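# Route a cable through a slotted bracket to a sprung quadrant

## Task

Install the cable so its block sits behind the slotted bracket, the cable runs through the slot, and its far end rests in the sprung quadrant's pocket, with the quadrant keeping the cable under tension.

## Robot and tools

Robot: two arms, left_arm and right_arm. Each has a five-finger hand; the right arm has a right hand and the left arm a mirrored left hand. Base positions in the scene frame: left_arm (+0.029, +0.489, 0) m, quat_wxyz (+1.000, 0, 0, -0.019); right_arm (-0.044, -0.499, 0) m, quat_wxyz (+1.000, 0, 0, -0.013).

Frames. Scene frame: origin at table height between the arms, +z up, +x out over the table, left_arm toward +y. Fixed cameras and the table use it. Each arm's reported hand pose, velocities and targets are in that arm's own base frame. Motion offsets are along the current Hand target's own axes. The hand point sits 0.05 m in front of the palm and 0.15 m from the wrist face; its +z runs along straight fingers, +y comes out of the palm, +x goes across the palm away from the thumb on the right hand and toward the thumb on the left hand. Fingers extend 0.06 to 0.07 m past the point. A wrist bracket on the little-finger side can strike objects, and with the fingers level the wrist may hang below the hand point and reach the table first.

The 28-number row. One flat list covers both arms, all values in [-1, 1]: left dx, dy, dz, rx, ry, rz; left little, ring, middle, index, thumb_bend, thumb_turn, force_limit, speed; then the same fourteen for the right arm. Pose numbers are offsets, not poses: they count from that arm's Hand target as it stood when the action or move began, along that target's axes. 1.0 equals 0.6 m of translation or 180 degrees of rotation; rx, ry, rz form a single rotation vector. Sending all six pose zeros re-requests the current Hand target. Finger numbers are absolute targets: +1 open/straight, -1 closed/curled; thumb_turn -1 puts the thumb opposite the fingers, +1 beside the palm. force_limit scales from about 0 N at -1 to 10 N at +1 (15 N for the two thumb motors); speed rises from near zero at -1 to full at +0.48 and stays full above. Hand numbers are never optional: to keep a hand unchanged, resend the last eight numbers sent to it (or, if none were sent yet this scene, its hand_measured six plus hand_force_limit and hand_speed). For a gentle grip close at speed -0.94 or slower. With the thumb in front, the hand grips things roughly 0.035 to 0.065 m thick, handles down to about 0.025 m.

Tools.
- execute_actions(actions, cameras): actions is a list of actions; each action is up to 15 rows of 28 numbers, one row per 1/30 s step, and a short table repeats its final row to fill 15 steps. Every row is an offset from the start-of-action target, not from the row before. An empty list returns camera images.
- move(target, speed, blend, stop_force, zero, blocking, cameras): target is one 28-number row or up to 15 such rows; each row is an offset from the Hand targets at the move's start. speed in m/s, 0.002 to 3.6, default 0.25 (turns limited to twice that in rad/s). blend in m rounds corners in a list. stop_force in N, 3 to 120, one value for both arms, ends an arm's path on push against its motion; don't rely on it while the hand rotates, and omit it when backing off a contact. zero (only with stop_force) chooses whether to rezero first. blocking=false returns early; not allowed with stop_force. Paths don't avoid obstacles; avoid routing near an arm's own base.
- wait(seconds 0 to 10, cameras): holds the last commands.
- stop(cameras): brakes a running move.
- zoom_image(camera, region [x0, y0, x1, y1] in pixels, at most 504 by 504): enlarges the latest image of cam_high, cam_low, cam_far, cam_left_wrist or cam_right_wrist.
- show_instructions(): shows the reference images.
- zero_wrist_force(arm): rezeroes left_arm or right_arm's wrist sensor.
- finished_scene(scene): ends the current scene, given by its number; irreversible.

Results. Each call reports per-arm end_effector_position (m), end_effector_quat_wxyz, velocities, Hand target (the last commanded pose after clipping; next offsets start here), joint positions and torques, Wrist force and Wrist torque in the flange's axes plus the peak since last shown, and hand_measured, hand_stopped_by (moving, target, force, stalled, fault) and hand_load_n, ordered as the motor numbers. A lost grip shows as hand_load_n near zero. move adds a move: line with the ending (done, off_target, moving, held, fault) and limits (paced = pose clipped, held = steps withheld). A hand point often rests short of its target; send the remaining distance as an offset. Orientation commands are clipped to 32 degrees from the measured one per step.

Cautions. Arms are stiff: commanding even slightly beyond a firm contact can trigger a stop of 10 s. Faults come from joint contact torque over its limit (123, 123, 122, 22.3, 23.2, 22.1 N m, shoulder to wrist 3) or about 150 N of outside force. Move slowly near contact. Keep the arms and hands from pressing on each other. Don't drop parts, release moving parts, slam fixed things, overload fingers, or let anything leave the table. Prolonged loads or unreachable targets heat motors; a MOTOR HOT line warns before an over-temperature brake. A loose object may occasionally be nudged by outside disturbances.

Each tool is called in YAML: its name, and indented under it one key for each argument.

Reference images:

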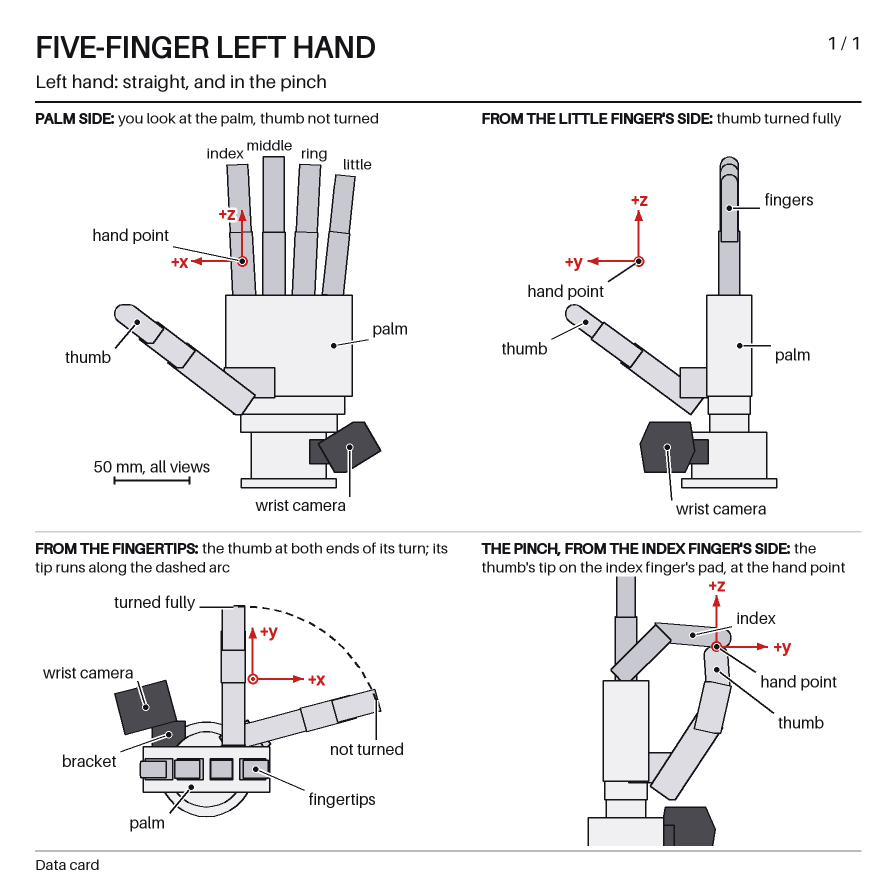

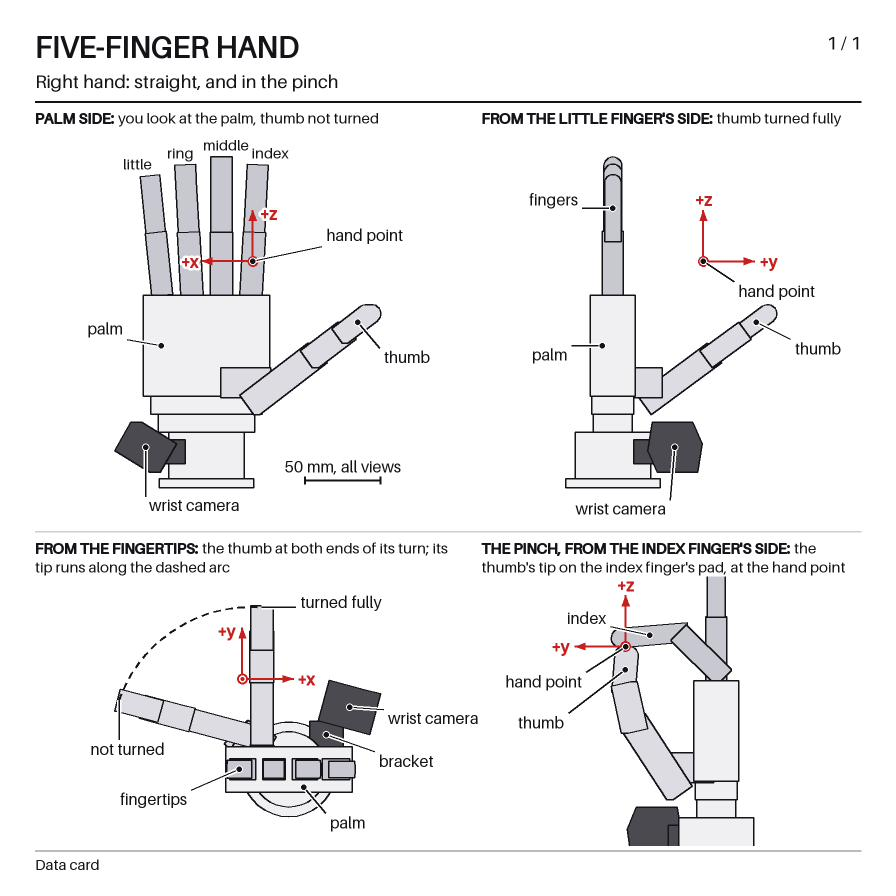

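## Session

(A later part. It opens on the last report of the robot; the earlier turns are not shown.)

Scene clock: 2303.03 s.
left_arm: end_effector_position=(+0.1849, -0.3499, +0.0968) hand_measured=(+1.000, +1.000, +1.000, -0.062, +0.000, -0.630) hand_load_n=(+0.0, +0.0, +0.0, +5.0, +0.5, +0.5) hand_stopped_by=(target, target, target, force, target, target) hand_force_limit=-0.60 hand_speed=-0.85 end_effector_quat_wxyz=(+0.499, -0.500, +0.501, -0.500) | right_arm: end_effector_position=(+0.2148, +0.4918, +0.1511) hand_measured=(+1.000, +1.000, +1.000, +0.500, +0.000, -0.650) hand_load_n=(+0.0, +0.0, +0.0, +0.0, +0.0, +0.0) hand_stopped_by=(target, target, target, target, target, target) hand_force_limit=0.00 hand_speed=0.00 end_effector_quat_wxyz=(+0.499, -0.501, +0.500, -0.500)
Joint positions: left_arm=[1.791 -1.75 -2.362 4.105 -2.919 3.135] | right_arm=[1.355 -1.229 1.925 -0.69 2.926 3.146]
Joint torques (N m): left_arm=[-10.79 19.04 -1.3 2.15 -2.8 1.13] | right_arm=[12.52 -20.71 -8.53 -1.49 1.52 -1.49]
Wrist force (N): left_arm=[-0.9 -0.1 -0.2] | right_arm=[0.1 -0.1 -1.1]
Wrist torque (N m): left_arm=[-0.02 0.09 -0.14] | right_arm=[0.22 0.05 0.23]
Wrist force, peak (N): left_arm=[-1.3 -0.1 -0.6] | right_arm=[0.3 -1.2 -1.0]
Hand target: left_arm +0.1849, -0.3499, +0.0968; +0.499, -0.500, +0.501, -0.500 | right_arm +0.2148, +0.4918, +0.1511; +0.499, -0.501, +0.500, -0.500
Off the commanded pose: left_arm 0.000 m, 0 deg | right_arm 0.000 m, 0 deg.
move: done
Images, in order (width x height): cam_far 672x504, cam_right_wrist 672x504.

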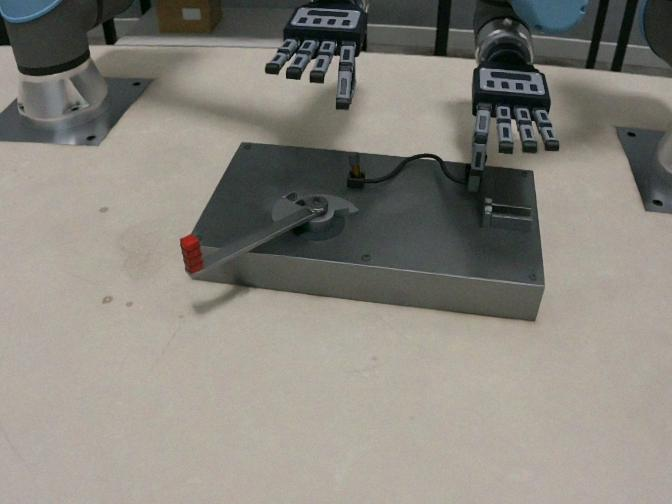

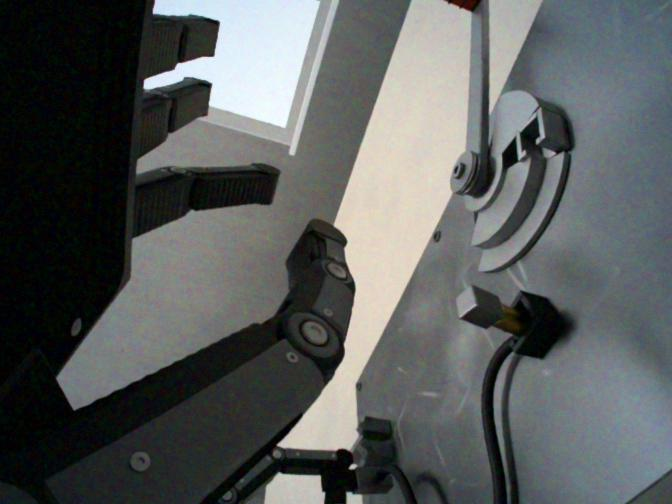

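move:
  target: [0,0,0,0,0,0, 1,1,1,-0.4,0,-0.63,-0.6,-0.85, -0.025,0.025,0,0,0,0, 1,1,1,0.5,0,-0.65,0,0]
  speed: 0.1
  cameras: ["cam_right_wrist","cam_far"]

zoom_image:
  camera: "cam_right_wrist"
  region: [400, 220, 520, 340]

zoom_image:
  camera: "cam_far"
  region: [310, 90, 410, 200]

Scene clock: 2330.97 s.
left_arm: end_effector_position=(+0.1849, -0.3499, +0.0968) hand_measured=(+1.000, +1.000, +1.000, -0.062, +0.000, -0.630) hand_load_n=(+0.0, +0.0, +0.0, +5.0, +0.5, +0.5) hand_stopped_by=(target, target, target, force, target, target) hand_force_limit=-0.60 hand_speed=-0.85 end_effector_quat_wxyz=(+0.499, -0.500, +0.501, -0.500) | right_arm: end_effector_position=(+0.2148, +0.5068, +0.1361) hand_measured=(+1.000, +1.000, +1.000, +0.500, +0.000, -0.650) hand_load_n=(+0.0, +0.0, +0.0, +0.0, +0.0, +0.0) hand_stopped_by=(target, target, target, target, target, target) hand_force_limit=0.00 hand_speed=0.00 end_effector_quat_wxyz=(+0.499, -0.501, +0.500, -0.500)
Joint positions: left_arm=[1.791 -1.75 -2.362 4.105 -2.919 3.135] | right_arm=[1.362 -1.175 1.894 -0.713 2.933 3.145]
Joint torques (N m): left_arm=[-10.82 25.61 -1.38 2.14 -2.67 1.1] | right_arm=[11.9 -22.14 -25.94 -1.61 1.52 -1.57]
Wrist force (N): left_arm=[-0.9 0.1 -0.3] | right_arm=[0.0 -0.2 -0.8]
Wrist torque (N m): left_arm=[0.01 0.09 -0.13] | right_arm=[0.18 0.06 0.21]
Wrist force, peak (N): left_arm=[-1.2 -0.1 -0.3] | right_arm=[0.2 -0.3 -1.2]
Hand target: left_arm +0.1849, -0.3499, +0.0968; +0.499, -0.500, +0.501, -0.500 | right_arm +0.2148, +0.5068, +0.1361; +0.499, -0.501, +0.500, -0.500
Off the commanded pose: left_arm 0.000 m, 0 deg | right_arm 0.000 m, 0 deg.
move: done
Images, in order (width x height): cam_far 672x504, cam_right_wrist 672x504.

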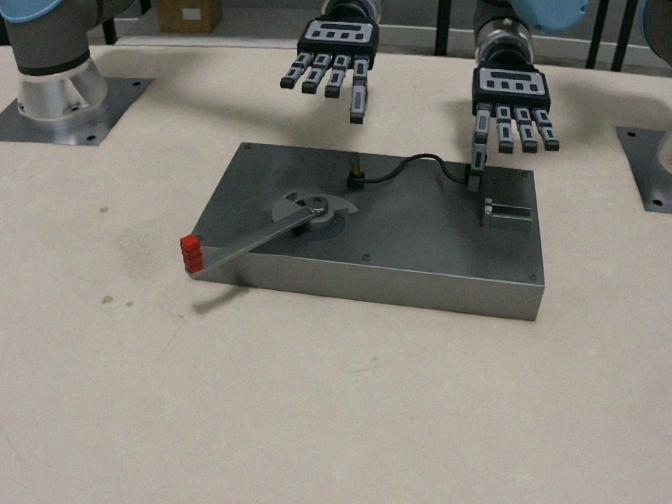

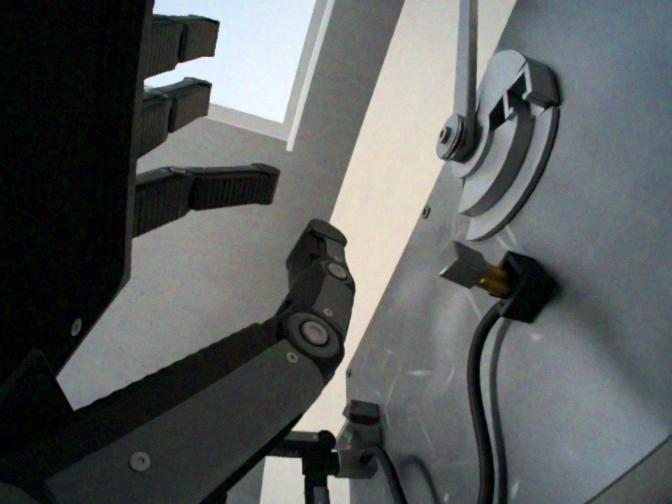

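Scaled by 4.200 from the camera's 672x504 image, which has a finer 960x720 frame.

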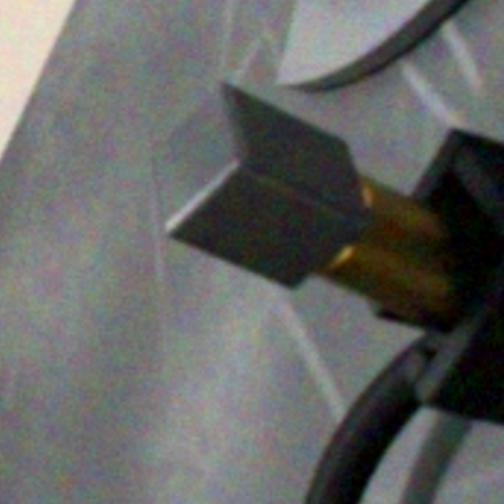

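Scaled by 4.582.

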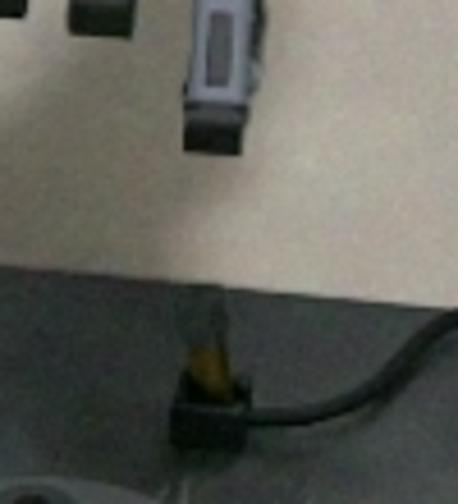

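move:
  target:
    - [0,0,0,0,0,0, 1,1,1,-0.4,0,-0.63,-0.6,-0.85, -0.0033,0,-0.0133,0,0,0, 1,1,1,0.5,0,-0.65,0,0]
    - [0,0,0,0,0,0, 1,1,1,-0.4,0,-0.63,-0.6,-0.85, -0.0033,0.057,-0.0133,0,0,0, 1,1,1,0.5,0,-0.65,0,0]
  speed: 0.08
  stop_force: 5
  cameras: ["cam_right_wrist","cam_far"]

zoom_image:
  camera: "cam_right_wrist"
  region: [300, 170, 440, 310]

zoom_image:
  camera: "cam_far"
  region: [310, 90, 410, 200]

Scene clock: 2361.13 s.
left_arm: end_effector_position=(+0.1849, -0.3499, +0.0968) hand_measured=(+1.000, +1.000, +1.000, -0.062, +0.000, -0.630) hand_load_n=(+0.0, +0.0, +0.0, +5.0, +0.5, +0.5) hand_stopped_by=(target, target, target, force, target, target) hand_force_limit=-0.60 hand_speed=-0.85 end_effector_quat_wxyz=(+0.499, -0.500, +0.501, -0.500) | right_arm: end_effector_position=(+0.2068, +0.5088, +0.1019) hand_measured=(+1.000, +1.000, +1.000, +0.500, +0.000, -0.650) hand_load_n=(+0.0, +0.0, +0.0, +0.0, +0.0, +0.0) hand_stopped_by=(target, target, target, target, target, target) hand_force_limit=0.00 hand_speed=0.00 end_effector_quat_wxyz=(+0.499, -0.501, +0.500, -0.500)
Joint positions: left_arm=[1.791 -1.75 -2.362 4.105 -2.919 3.135] | right_arm=[1.38 -1.111 1.911 -0.794 2.951 3.146]
Joint torques (N m): left_arm=[-10.54 30.08 -1.4 2.01 -2.59 1.27] | right_arm=[12.23 -24.31 -6.88 -1.79 1.4 -1.01]
Wrist force (N): left_arm=[-0.8 0.2 -0.2] | right_arm=[0.1 -0.2 -1.0]
Wrist torque (N m): left_arm=[0.02 0.07 -0.13] | right_arm=[0.19 0.04 0.21]
Wrist force, peak (N): left_arm=[-1.4 -0.2 -0.1] | right_arm=[-0.2 -0.9 -1.3]
Hand target: left_arm +0.1849, -0.3499, +0.0968; +0.499, -0.500, +0.501, -0.500 | right_arm +0.2068, +0.5088, +0.1019; +0.499, -0.501, +0.500, -0.500
Off the commanded pose: left_arm 0.000 m, 0 deg | right_arm 0.000 m, 0 deg.
move: done
Images, in order (width x height): cam_far 672x504, cam_right_wrist 672x504.

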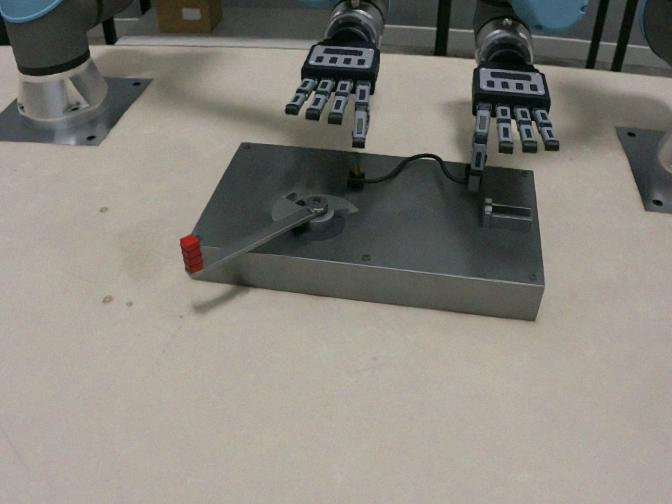

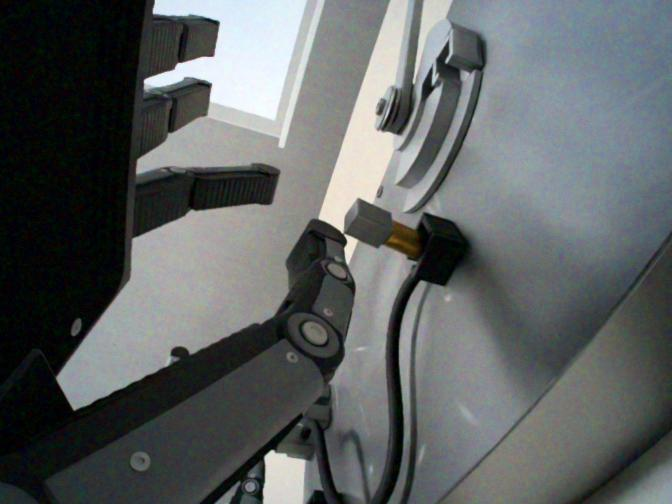

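Scaled by 3.600 from the camera's 672x504 image, which has a finer 960x720 frame.

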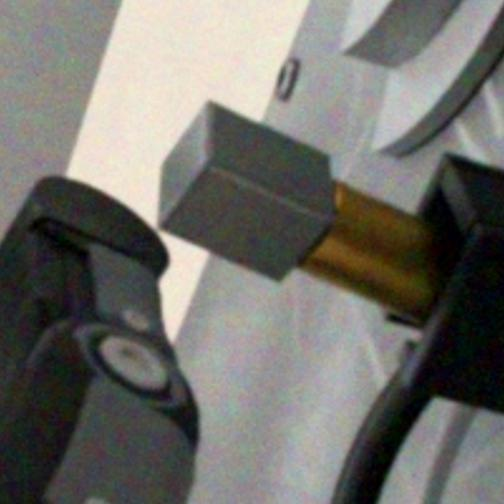

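Scaled by 4.582.

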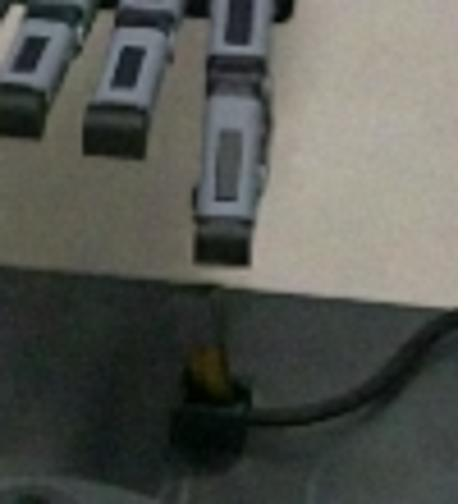

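move:
  target:
    - [0,0,0,0,0,0, 1,1,1,-0.4,0,-0.63,-0.6,-0.85, 0.0055,0.0215,0,0,0,0, 1,1,1,0.5,0,-0.63,0,0]
    - [0,0,0,0,0,0, 1,1,1,-0.4,0,-0.63,-0.6,-0.85, 0.0055,0.0215,0.01,0,0,0, 1,1,1,0.5,0,-0.63,0,0]
  speed: 0.05
  stop_force: 4
  cameras: ["cam_right_wrist","cam_far"]

zoom_image:
  camera: "cam_right_wrist"
  region: [270, 150, 410, 290]

zoom_image:
  camera: "cam_far"
  region: [310, 90, 410, 200]

Scene clock: 2390.30 s.
left_arm: end_effector_position=(+0.1849, -0.3499, +0.0968) hand_measured=(+1.000, +1.000, +1.000, -0.062, +0.000, -0.630) hand_load_n=(+0.0, +0.0, +0.0, +5.0, +0.5, +0.5) hand_stopped_by=(target, target, target, force, target, target) hand_force_limit=-0.60 hand_speed=-0.85 end_effector_quat_wxyz=(+0.499, -0.500, +0.501, -0.500) | right_arm: end_effector_position=(+0.2128, +0.5054, +0.0890) hand_measured=(+1.000, +1.000, +1.000, +0.500, +0.000, -0.630) hand_load_n=(+0.0, +0.0, +0.0, +0.0, +0.0, +0.0) hand_stopped_by=(target, target, target, target, target, target) hand_force_limit=0.00 hand_speed=0.00 end_effector_quat_wxyz=(+0.499, -0.501, +0.500, -0.500)
Joint positions: left_arm=[1.791 -1.75 -2.362 4.105 -2.919 3.135] | right_arm=[1.366 -1.095 1.931 -0.831 2.937 3.145]
Joint torques (N m): left_arm=[-10.57 29.65 -1.4 2.09 -2.53 1.2] | right_arm=[-11.39 -34.33 -6.92 -1.9 -1.61 -1.03]
Wrist force (N): left_arm=[-0.9 -0.3 -0.4] | right_arm=[0.2 -0.2 -1.0]
Wrist torque (N m): left_arm=[-0.04 0.09 -0.13] | right_arm=[0.18 0.03 0.21]
Wrist force, peak (N): left_arm=[-1.5 -0.3 -0.1] | right_arm=[0.2 -0.2 -2.1]
Hand target: left_arm +0.1849, -0.3499, +0.0968; +0.499, -0.500, +0.501, -0.500 | right_arm +0.2128, +0.5054, +0.0890; +0.499, -0.501, +0.500, -0.500
Off the commanded pose: left_arm 0.000 m, 0 deg | right_arm 0.000 m, 0 deg.
move: done
Images, in order (width x height): cam_far 672x504, cam_right_wrist 672x504.

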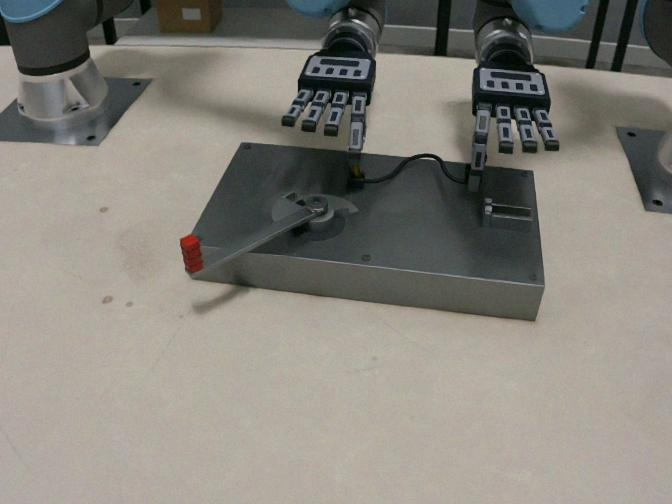

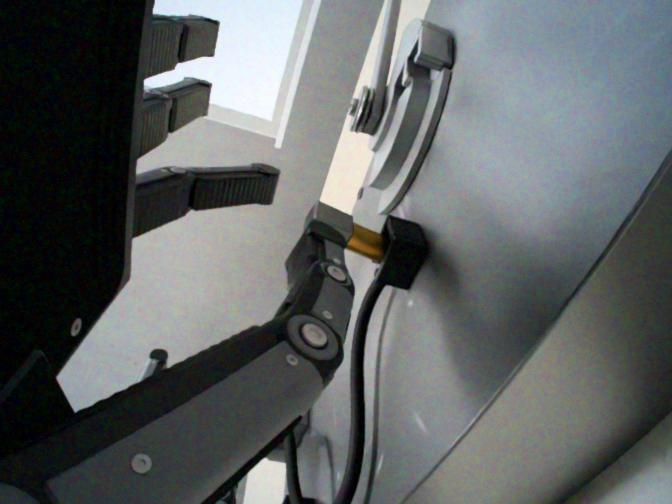

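Scaled by 3.600 from the camera's 672x504 image, which has a finer 960x720 frame.

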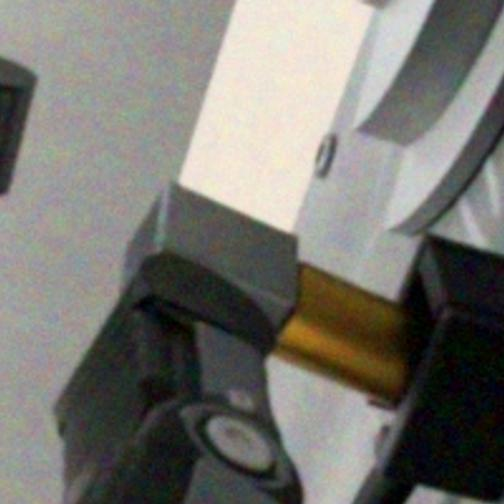

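Scaled by 4.582.

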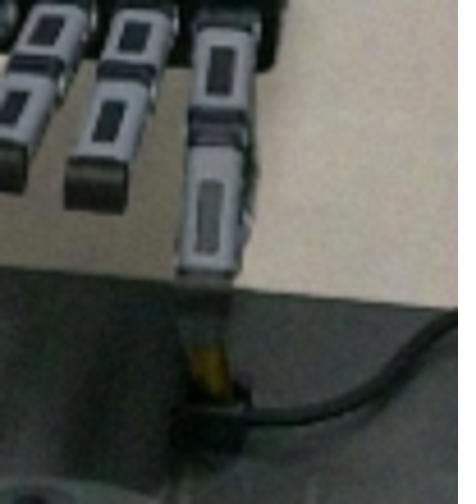

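move:
  target: [0,0,0,0,0,0, 1,1,1,-0.4,0,-0.63,-0.6,-0.85, 0,0,0.0038,0,0,0, 1,1,1,0.3,0,-0.63,0,0]
  speed: 0.03
  stop_force: 4

move:
  target: [0,0,0,0,0,0, 1,1,1,-0.4,0,-0.63,-0.6,-0.85, 0,0,0,0,0,0, 1,1,1,-0.4,0,-0.63,-0.6,-0.85]
  speed: 0.03
  cameras: ["cam_right_wrist","cam_far"]

zoom_image:
  camera: "cam_right_wrist"
  region: [270, 150, 410, 290]

zoom_image:
  camera: "cam_far"
  region: [310, 90, 410, 200]

Scene clock: 2401.20 s.
left_arm: end_effector_position=(+0.1849, -0.3499, +0.0968) hand_measured=(+1.000, +1.000, +1.000, -0.062, +0.000, -0.630) hand_load_n=(+0.0, +0.0, +0.0, +5.0, +0.5, +0.5) hand_stopped_by=(target, target, target, force, target, target) hand_force_limit=-0.60 hand_speed=-0.85 end_effector_quat_wxyz=(+0.499, -0.500, +0.501, -0.500) | right_arm: end_effector_position=(+0.2151, +0.5054, +0.0890) hand_measured=(+1.000, +1.000, +1.000, +0.300, +0.000, -0.630) hand_load_n=(+0.0, +0.0, +0.0, +0.0, +0.0, +0.0) hand_stopped_by=(target, target, target, target, target, target) hand_force_limit=0.00 hand_speed=0.00 end_effector_quat_wxyz=(+0.499, -0.501, +0.500, -0.500)
Joint positions: left_arm=[1.791 -1.75 -2.362 4.105 -2.919 3.135] | right_arm=[1.361 -1.095 1.931 -0.831 2.932 3.145]
Joint torques (N m): left_arm=[-10.74 30.15 -1.03 2.02 -2.54 1.05] | right_arm=[-12.47 -48.64 -6.6 -1.87 -1.36 -1.16]
Wrist force (N): left_arm=[-0.9 -0.1 -0.4] | right_arm=[0.5 -0.2 -0.8]
Wrist torque (N m): left_arm=[0.01 0.10 -0.14] | right_arm=[0.18 -0.01 0.23]
Wrist force, peak (N): left_arm=[-1.3 -0.1 -0.3] | right_arm=[0.1 -0.2 -1.2]
Hand target: left_arm +0.1849, -0.3499, +0.0968; +0.499, -0.500, +0.501, -0.500 | right_arm +0.2151, +0.5054, +0.0890; +0.499, -0.501, +0.500, -0.500
Off the commanded pose: left_arm 0.000 m, 0 deg | right_arm 0.000 m, 0 deg.
move: done

Scene clock: 2402.20 s.
left_arm: end_effector_position=(+0.1849, -0.3499, +0.0968) hand_measured=(+1.000, +1.000, +1.000, -0.062, +0.000, -0.630) hand_load_n=(+0.0, +0.0, +0.0, +5.0, +0.5, +0.0) hand_stopped_by=(target, target, target, force, target, target) hand_force_limit=-0.60 hand_speed=-0.85 end_effector_quat_wxyz=(+0.499, -0.500, +0.501, -0.500) | right_arm: end_effector_position=(+0.2151, +0.5054, +0.0890) hand_measured=(+1.000, +1.000, +1.000, -0.004, +0.000, -0.630) hand_load_n=(+0.0, +0.0, +0.0, +1.5, +0.0, +0.0) hand_stopped_by=(target, target, target, force, target, target) hand_force_limit=-0.60 hand_speed=-0.85 end_effector_quat_wxyz=(+0.499, -0.501, +0.500, -0.500)
Joint positions: left_arm=[1.791 -1.75 -2.362 4.105 -2.919 3.135] | right_arm=[1.361 -1.095 1.931 -0.831 2.932 3.145]
Joint torques (N m): left_arm=[-10.8 30.09 -1.57 2.09 -2.35 0.98] | right_arm=[-10.33 -46.29 -6.62 -1.18 -1.14 -1.21]
Wrist force (N): left_arm=[-0.9 -0.1 -0.1] | right_arm=[-0.1 -1.5 0.5]
Wrist torque (N m): left_arm=[-0.02 0.10 -0.14] | right_arm=[0.19 0.02 0.22]
Wrist force, peak (N): left_arm=[-1.4 0.0 -0.2] | right_arm=[-0.3 -1.5 0.5]
Hand target: left_arm +0.1849, -0.3499, +0.0968; +0.499, -0.500, +0.501, -0.500 | right_arm +0.2151, +0.5054, +0.0890; +0.499, -0.501, +0.500, -0.500
Off the commanded pose: left_arm 0.000 m, 0 deg | right_arm 0.000 m, 0 deg.
move: done
Images, in order (width x height): cam_far 672x504, cam_right_wrist 672x504.

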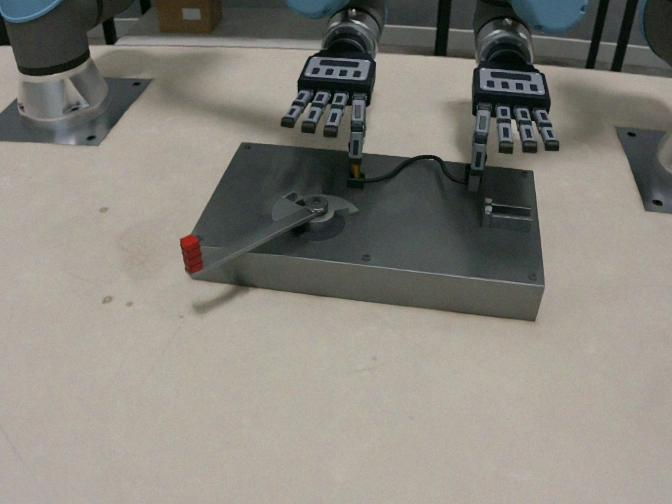

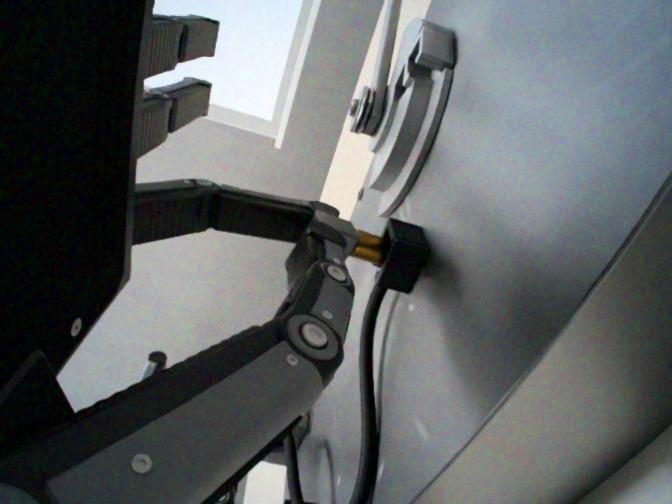

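Scaled by 3.600 from the camera's 672x504 image, which has a finer 960x720 frame.

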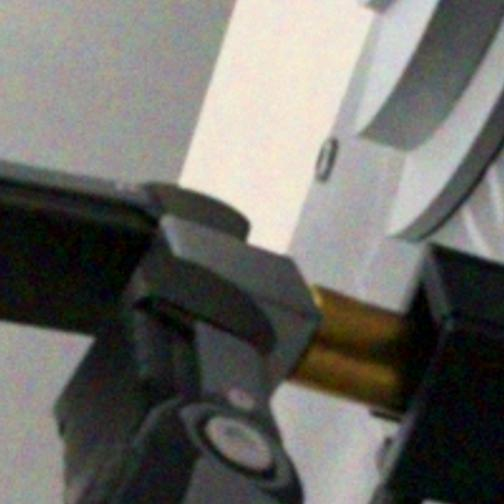

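Scaled by 4.582.

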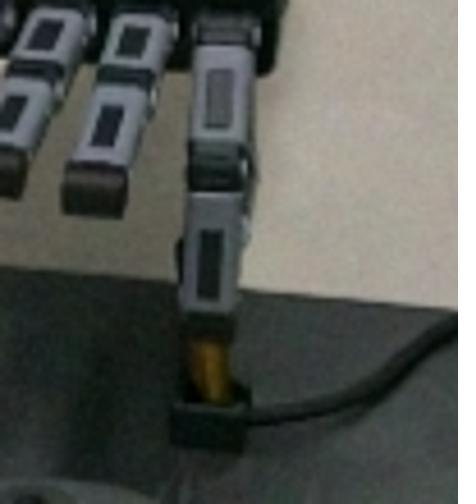

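move:
  target: [0,0,0,0,0,0, 1,1,1,-0.4,0,-0.63,-0.6,-0.85, 0,0,0,0,0,0, 1,1,1,-0.5,0,-0.63,0.1,-0.85]
  speed: 0.03

move:
  target: [0,0,0,0,0,0, 1,1,1,-0.4,0,-0.63,-0.6,-0.85, 0,-0.025,0,0,0,0, 1,1,1,-0.5,0,-0.63,0.1,-0.85]
  speed: 0.03
  cameras: ["cam_right_wrist","cam_far"]

zoom_image:
  camera: "cam_right_wrist"
  region: [270, 150, 450, 330]

Scene clock: 2410.50 s.
left_arm: end_effector_position=(+0.1849, -0.3499, +0.0968) hand_measured=(+1.000, +1.000, +1.000, -0.062, +0.000, -0.630) hand_load_n=(+0.0, -0.5, +0.0, +5.0, +0.5, +0.5) hand_stopped_by=(target, target, target, force, target, target) hand_force_limit=-0.60 hand_speed=-0.85 end_effector_quat_wxyz=(+0.499, -0.500, +0.501, -0.500) | right_arm: end_effector_position=(+0.2151, +0.5054, +0.0890) hand_measured=(+1.000, +1.000, +1.000, -0.042, +0.000, -0.630) hand_load_n=(+0.0, +0.0, +0.0, +5.5, +0.0, +0.0) hand_stopped_by=(target, target, target, force, target, target) hand_force_limit=0.10 hand_speed=-0.85 end_effector_quat_wxyz=(+0.499, -0.501, +0.500, -0.500)
Joint positions: left_arm=[1.791 -1.75 -2.362 4.105 -2.919 3.135] | right_arm=[1.361 -1.095 1.931 -0.831 2.932 3.145]
Joint torques (N m): left_arm=[-10.62 30.2 -1.05 2.05 -2.4 1.03] | right_arm=[0.52 -30.04 -6.96 0.72 0.76 -1.1]
Wrist force (N): left_arm=[-1.0 -0.3 -0.3] | right_arm=[-0.8 -4.2 3.5]
Wrist torque (N m): left_arm=[-0.05 0.11 -0.13] | right_arm=[0.26 0.02 0.21]
Wrist force, peak (N): left_arm=[-1.2 0.0 -0.5] | right_arm=[-1.1 -5.0 4.3]
Hand target: left_arm +0.1849, -0.3499, +0.0968; +0.499, -0.500, +0.501, -0.500 | right_arm +0.2151, +0.5054, +0.0890; +0.499, -0.501, +0.500, -0.500
Off the commanded pose: left_arm 0.000 m, 0 deg | right_arm 0.000 m, 0 deg.
move: done

Scene clock: 2411.40 s.
left_arm: end_effector_position=(+0.1849, -0.3499, +0.0968) hand_measured=(+1.000, +1.000, +1.000, -0.062, +0.000, -0.630) hand_load_n=(+0.0, +0.0, +0.0, +5.0, +0.5, +0.5) hand_stopped_by=(target, target, target, force, target, target) hand_force_limit=-0.60 hand_speed=-0.85 end_effector_quat_wxyz=(+0.499, -0.500, +0.501, -0.500) | right_arm: end_effector_position=(+0.2151, +0.5054, +0.1040) hand_measured=(+1.000, +1.000, +1.000, -0.044, +0.000, -0.630) hand_load_n=(+0.0, +0.0, +0.0, +0.0, +0.0, +0.0) hand_stopped_by=(target, target, target, force, target, target) hand_force_limit=0.10 hand_speed=-0.85 end_effector_quat_wxyz=(+0.499, -0.501, +0.500, -0.500)
Joint positions: left_arm=[1.791 -1.75 -2.362 4.105 -2.919 3.135] | right_arm=[1.361 -1.122 1.922 -0.795 2.932 3.145]
Joint torques (N m): left_arm=[-10.46 30.46 -1.15 2.08 -2.41 1.1] | right_arm=[1.95 -47.87 -25.29 1.12 0.36 1.2]
Wrist force (N): left_arm=[-0.6 -0.1 -0.4] | right_arm=[0.2 -0.2 -1.0]
Wrist torque (N m): left_arm=[-0.02 0.04 -0.12] | right_arm=[0.20 0.04 0.21]
Wrist force, peak (N): left_arm=[-1.2 -0.3 -0.2] | right_arm=[-0.7 -4.4 3.6]
Hand target: left_arm +0.1849, -0.3499, +0.0968; +0.499, -0.500, +0.501, -0.500 | right_arm +0.2151, +0.5055, +0.1040; +0.499, -0.501, +0.500, -0.500
Off the commanded pose: left_arm 0.000 m, 0 deg | right_arm 0.000 m, 0 deg.
move: done
Images, in order (width x height): cam_far 672x504, cam_right_wrist 672x504.

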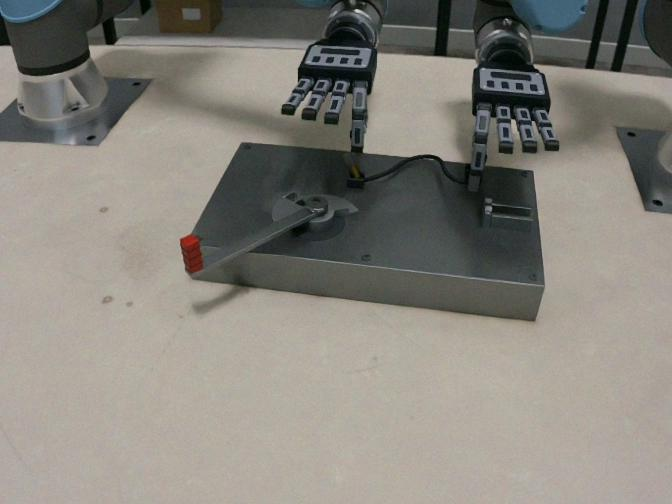

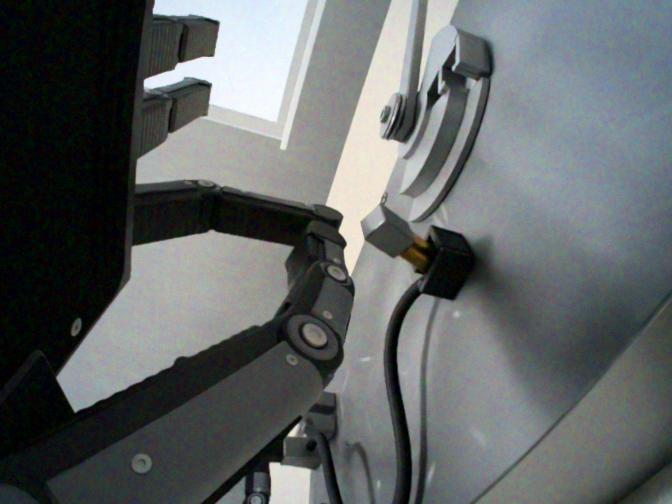

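Scaled by 2.800 from the camera's 672x504 image, which has a finer 960x720 frame.

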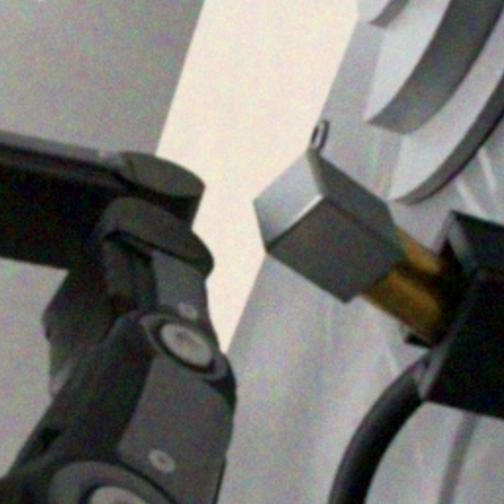

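move:
  target:
    - [0,0,0,0,0,0, 1,1,1,-0.4,0,-0.63,-0.6,-0.85, 0,0,0,0,0,0, 1,1,1,0.4,0,-0.63,0,0]
    - [0,0,0,0,0,0, 1,1,1,-0.4,0,-0.63,-0.6,-0.85, 0,0,-0.008,0,0,0, 1,1,1,0.4,0,-0.63,0,0]
    - [0,0,0,0,0,0, 1,1,1,-0.4,0,-0.63,-0.6,-0.85, 0,0.025,-0.008,0,0,0, 1,1,1,0.4,0,-0.63,0,0]
  speed: 0.05
  cameras: ["cam_right_wrist"]

zoom_image:
  camera: "cam_right_wrist"
  region: [270, 150, 410, 290]

move:
  target: [0,0,0,0,0,0, 1,1,1,-0.4,0,-0.63,-0.6,-0.85, 0,0,0.016,0,0,0, 1,1,1,0.4,0,-0.63,0,0]
  speed: 0.015
  stop_force: 3
  cameras: ["cam_right_wrist"]

zoom_image:
  camera: "cam_right_wrist"
  region: [270, 150, 410, 290]

Scene clock: 2429.33 s.
left_arm: end_effector_position=(+0.1849, -0.3499, +0.0968) hand_measured=(+1.000, +1.000, +1.000, -0.062, +0.000, -0.630) hand_load_n=(-0.5, +0.0, +0.0, +5.0, +0.5, +0.5) hand_stopped_by=(target, target, target, force, target, target) hand_force_limit=-0.60 hand_speed=-0.85 end_effector_quat_wxyz=(+0.499, -0.500, +0.501, -0.500) | right_arm: end_effector_position=(+0.2103, +0.5054, +0.0890) hand_measured=(+1.000, +1.000, +1.000, +0.400, +0.000, -0.630) hand_load_n=(+0.0, +0.0, +0.0, +0.0, +0.0, +0.0) hand_stopped_by=(target, target, target, target, target, target) hand_force_limit=0.00 hand_speed=0.00 end_effector_quat_wxyz=(+0.499, -0.501, +0.500, -0.500)
Joint positions: left_arm=[1.791 -1.75 -2.362 4.105 -2.919 3.135] | right_arm=[1.371 -1.094 1.93 -0.83 2.942 3.146]
Joint torques (N m): left_arm=[-9.95 29.86 -1.07 2.12 -2.37 1.07] | right_arm=[12.45 -23.79 -5.65 -1.77 1.48 -1.21]
Wrist force (N): left_arm=[-0.8 -0.1 -0.3] | right_arm=[0.2 -0.2 -0.8]
Wrist torque (N m): left_arm=[-0.01 0.08 -0.12] | right_arm=[0.18 0.03 0.21]
Wrist force, peak (N): left_arm=[-1.4 -0.3 -0.3] | right_arm=[0.5 -0.3 -1.1]
Hand target: left_arm +0.1849, -0.3499, +0.0968; +0.499, -0.500, +0.501, -0.500 | right_arm +0.2103, +0.5054, +0.0890; +0.499, -0.501, +0.500, -0.500
Off the commanded pose: left_arm 0.000 m, 0 deg | right_arm 0.000 m, 0 deg.
move: done
Images, in order (width x height): cam_right_wrist 672x504.

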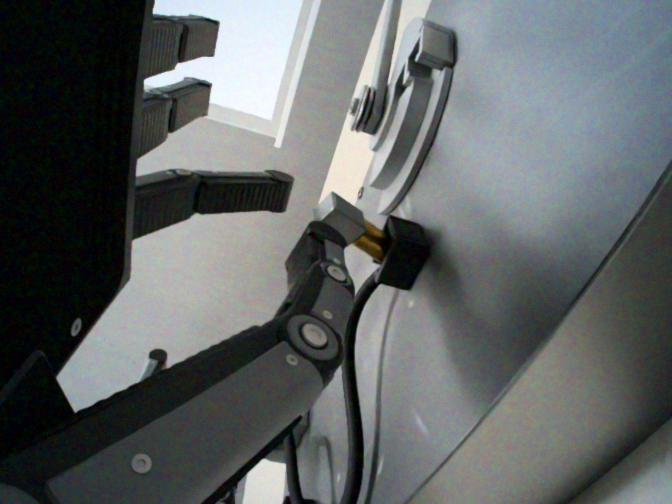

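Scaled by 3.600 from the camera's 672x504 image, which has a finer 960x720 frame.

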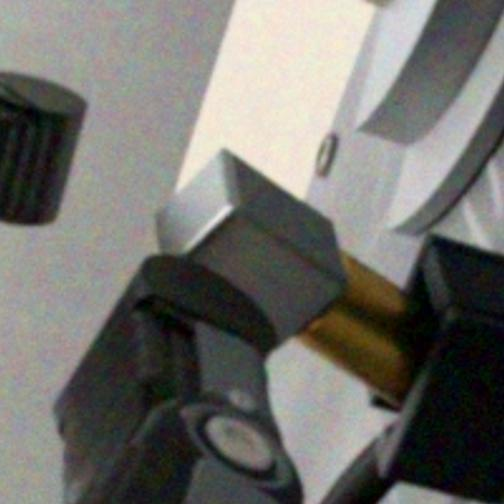

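Scene clock: 2430.77 s.
left_arm: end_effector_position=(+0.1849, -0.3499, +0.0968) hand_measured=(+1.000, +1.000, +1.000, -0.062, +0.000, -0.630) hand_load_n=(+0.0, +0.0, +0.0, +5.0, +0.5, +0.0) hand_stopped_by=(target, target, target, force, target, target) hand_force_limit=-0.60 hand_speed=-0.85 end_effector_quat_wxyz=(+0.499, -0.500, +0.501, -0.500) | right_arm: end_effector_position=(+0.2199, +0.5054, +0.0890) hand_measured=(+1.000, +1.000, +1.000, +0.400, +0.000, -0.630) hand_load_n=(+0.0, +0.0, +0.0, +0.0, +0.0, +0.0) hand_stopped_by=(target, target, target, target, target, target) hand_force_limit=0.00 hand_speed=0.00 end_effector_quat_wxyz=(+0.499, -0.501, +0.500, -0.500)
Joint positions: left_arm=[1.791 -1.75 -2.362 4.105 -2.919 3.135] | right_arm=[1.351 -1.096 1.932 -0.832 2.922 3.145]
Joint torques (N m): left_arm=[-10.38 30.36 -1.15 2.07 -2.25 1.07] | right_arm=[-11.94 -49.25 -6.15 -1.75 -1.17 -0.95]
Wrist force (N): left_arm=[-1.1 -0.3 0.0] | right_arm=[0.0 -0.3 -1.2]
Wrist torque (N m): left_arm=[-0.05 0.13 -0.14] | right_arm=[0.19 0.07 0.20]
Wrist force, peak (N): left_arm=[-1.4 0.4 -0.4] | right_arm=[0.2 -0.3 -1.3]
Hand target: left_arm +0.1849, -0.3499, +0.0968; +0.499, -0.500, +0.501, -0.500 | right_arm +0.2199, +0.5054, +0.0890; +0.499, -0.501, +0.500, -0.500
Off the commanded pose: left_arm 0.000 m, 0 deg | right_arm 0.000 m, 0 deg.
move: done
Images, in order (width x height): cam_right_wrist 672x504.

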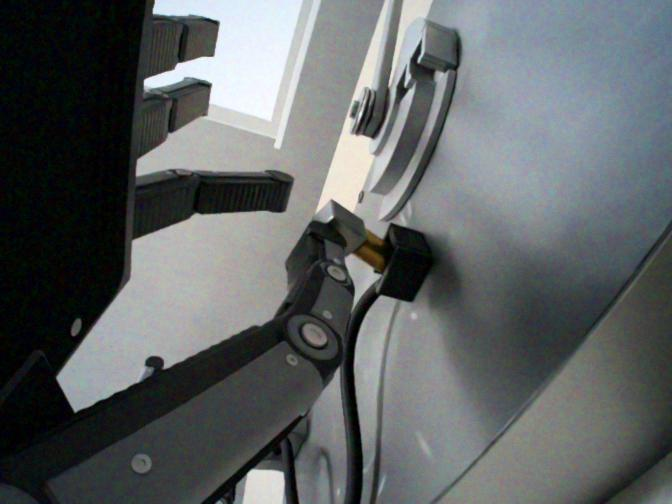

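Scaled by 3.600 from the camera's 672x504 image, which has a finer 960x720 frame.

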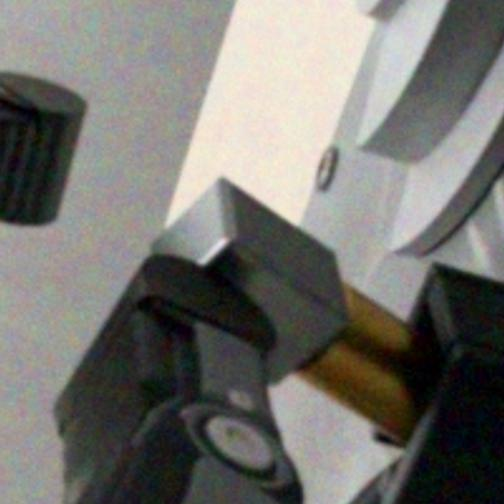

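move:
  target: [0,0,0,0,0,0, 1,1,1,-0.4,0,-0.63,-0.6,-0.85, 0,0,0,0,0,0, 1,1,1,-0.5,0,-0.63,-0.5,-0.85]
  speed: 0.03
  cameras: ["cam_right_wrist"]

zoom_image:
  camera: "cam_right_wrist"
  region: [270, 150, 410, 290]

Scene clock: 2443.57 s.
left_arm: end_effector_position=(+0.1849, -0.3499, +0.0968) hand_measured=(+1.000, +1.000, +1.000, -0.062, +0.000, -0.630) hand_load_n=(+0.0, -0.5, +0.0, +5.0, +0.5, +0.5) hand_stopped_by=(target, target, target, force, target, target) hand_force_limit=-0.60 hand_speed=-0.85 end_effector_quat_wxyz=(+0.499, -0.500, +0.501, -0.500) | right_arm: end_effector_position=(+0.2199, +0.5054, +0.0890) hand_measured=(+1.000, +1.000, +1.000, -0.056, +0.000, -0.630) hand_load_n=(+0.0, +0.0, +0.0, +3.5, +1.0, -0.5) hand_stopped_by=(target, target, target, force, target, target) hand_force_limit=-0.50 hand_speed=-0.85 end_effector_quat_wxyz=(+0.499, -0.501, +0.500, -0.500)
Joint positions: left_arm=[1.791 -1.75 -2.362 4.105 -2.919 3.135] | right_arm=[1.351 -1.096 1.932 -0.832 2.922 3.145]
Joint torques (N m): left_arm=[-10.05 30.25 -0.47 2.2 -2.15 1.08] | right_arm=[-11.89 -47.11 -6.97 -1.34 -1.24 -1.15]
Wrist force (N): left_arm=[-0.9 -0.1 0.0] | right_arm=[0.1 -1.5 0.1]
Wrist torque (N m): left_arm=[-0.04 0.09 -0.13] | right_arm=[0.20 0.02 0.21]
Wrist force, peak (N): left_arm=[-1.3 0.1 -0.4] | right_arm=[0.2 -1.8 0.1]
Hand target: left_arm +0.1849, -0.3499, +0.0968; +0.499, -0.500, +0.501, -0.500 | right_arm +0.2199, +0.5054, +0.0890; +0.499, -0.501, +0.500, -0.500
Off the commanded pose: left_arm 0.000 m, 0 deg | right_arm 0.000 m, 0 deg.
move: done
Images, in order (width x height): cam_right_wrist 672x504.

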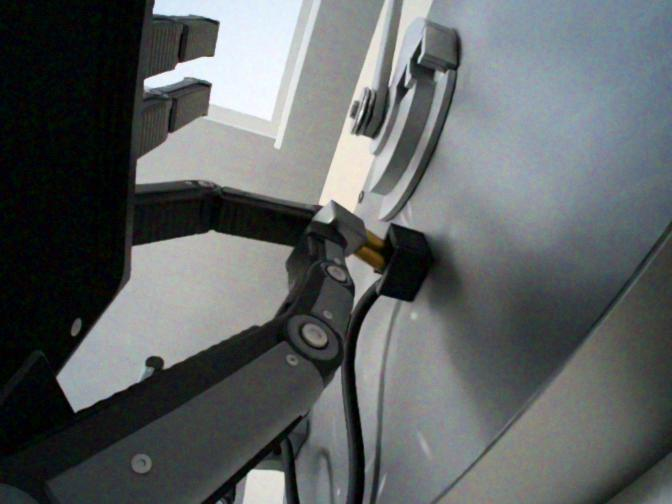

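Scaled by 3.600 from the camera's 672x504 image, which has a finer 960x720 frame.

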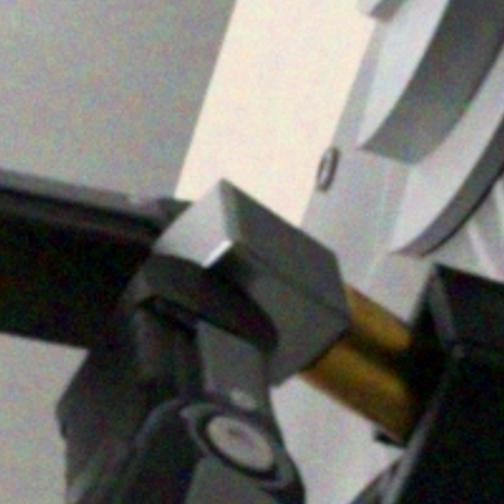

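move:
  target:
    - [0,0,0,0,0,0, 1,1,1,-0.4,0,-0.63,-0.6,-0.85, 0,0,0,0,0,0, 1,1,1,0.1,0,-0.63,0,0]
    - [-0.03,0,0,0,0,0, 1,1,1,-0.4,0,-0.63,-0.6,-0.85, 0,0,0,0,0,0, 1,1,1,0.1,0,-0.63,0,0]
  speed: 0.05
  cameras: ["cam_right_wrist","cam_far"]

zoom_image:
  camera: "cam_right_wrist"
  region: [270, 150, 410, 290]

zoom_image:
  camera: "cam_far"
  region: [310, 90, 510, 220]

Scene clock: 2455.77 s.
left_arm: end_effector_position=(+0.1849, -0.3320, +0.0968) hand_measured=(+1.000, +1.000, +1.000, -0.062, +0.000, -0.630) hand_load_n=(+0.0, +0.0, +0.0, +5.0, +0.5, +0.5) hand_stopped_by=(target, target, target, force, target, target) hand_force_limit=-0.60 hand_speed=-0.85 end_effector_quat_wxyz=(+0.499, -0.500, +0.501, -0.500) | right_arm: end_effector_position=(+0.2199, +0.5054, +0.0890) hand_measured=(+1.000, +1.000, +1.000, +0.100, +0.000, -0.630) hand_load_n=(+0.0, +0.0, +0.0, +0.0, +0.0, +0.5) hand_stopped_by=(target, target, target, target, target, target) hand_force_limit=0.00 hand_speed=0.00 end_effector_quat_wxyz=(+0.499, -0.501, +0.500, -0.500)
Joint positions: left_arm=[1.805 -1.713 -2.411 4.116 -2.905 3.135] | right_arm=[1.351 -1.096 1.932 -0.832 2.922 3.145]
Joint torques (N m): left_arm=[7.28 34.39 0.46 2.22 2.36 0.97] | right_arm=[2.74 -28.36 -7.63 0.55 -1.21 -0.98]
Wrist force (N): left_arm=[-0.5 0.3 0.2] | right_arm=[0.2 -0.3 -0.9]
Wrist torque (N m): left_arm=[0.02 0.08 -0.16] | right_arm=[0.16 0.03 0.20]
Wrist force, peak (N): left_arm=[-1.3 -0.4 -0.2] | right_arm=[-0.1 -1.9 0.2]
Hand target: left_arm +0.1849, -0.3319, +0.0968; +0.499, -0.500, +0.501, -0.500 | right_arm +0.2199, +0.5054, +0.0890; +0.499, -0.501, +0.500, -0.500
Off the commanded pose: left_arm 0.000 m, 0 deg | right_arm 0.000 m, 0 deg.
move: done
Images, in order (width x height): cam_far 672x504, cam_right_wrist 672x504.

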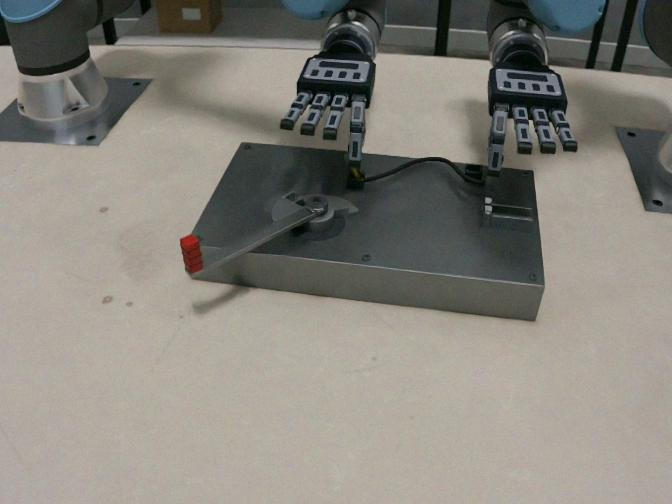

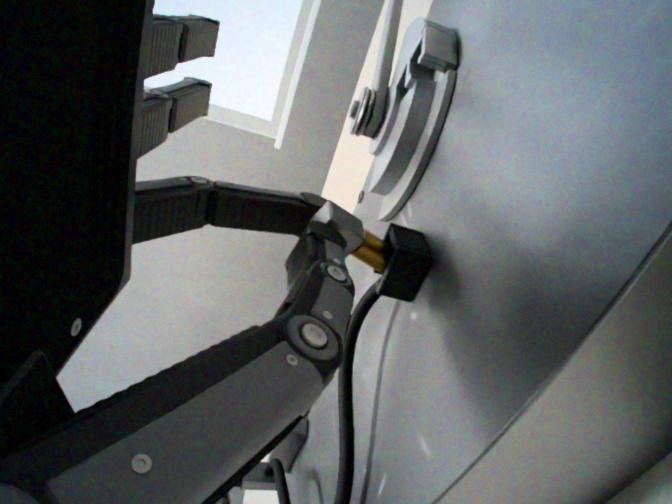

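Scaled by 3.600 from the camera's 672x504 image, which has a finer 960x720 frame.

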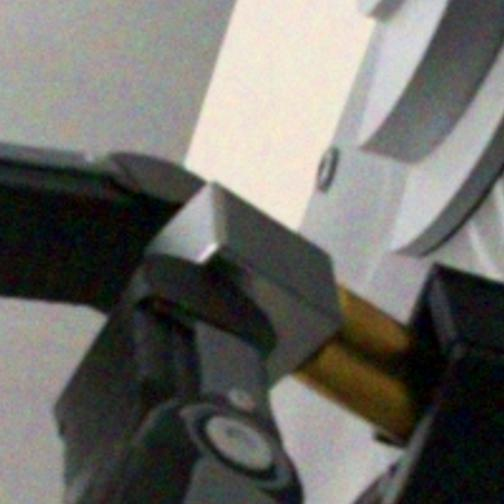

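Scaled by 2.520.

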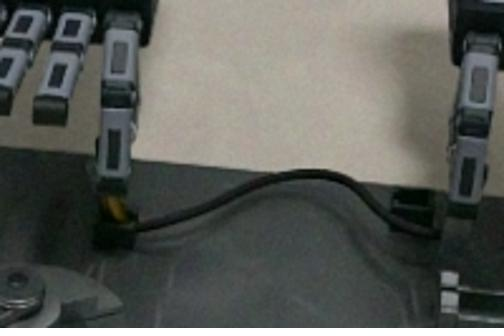

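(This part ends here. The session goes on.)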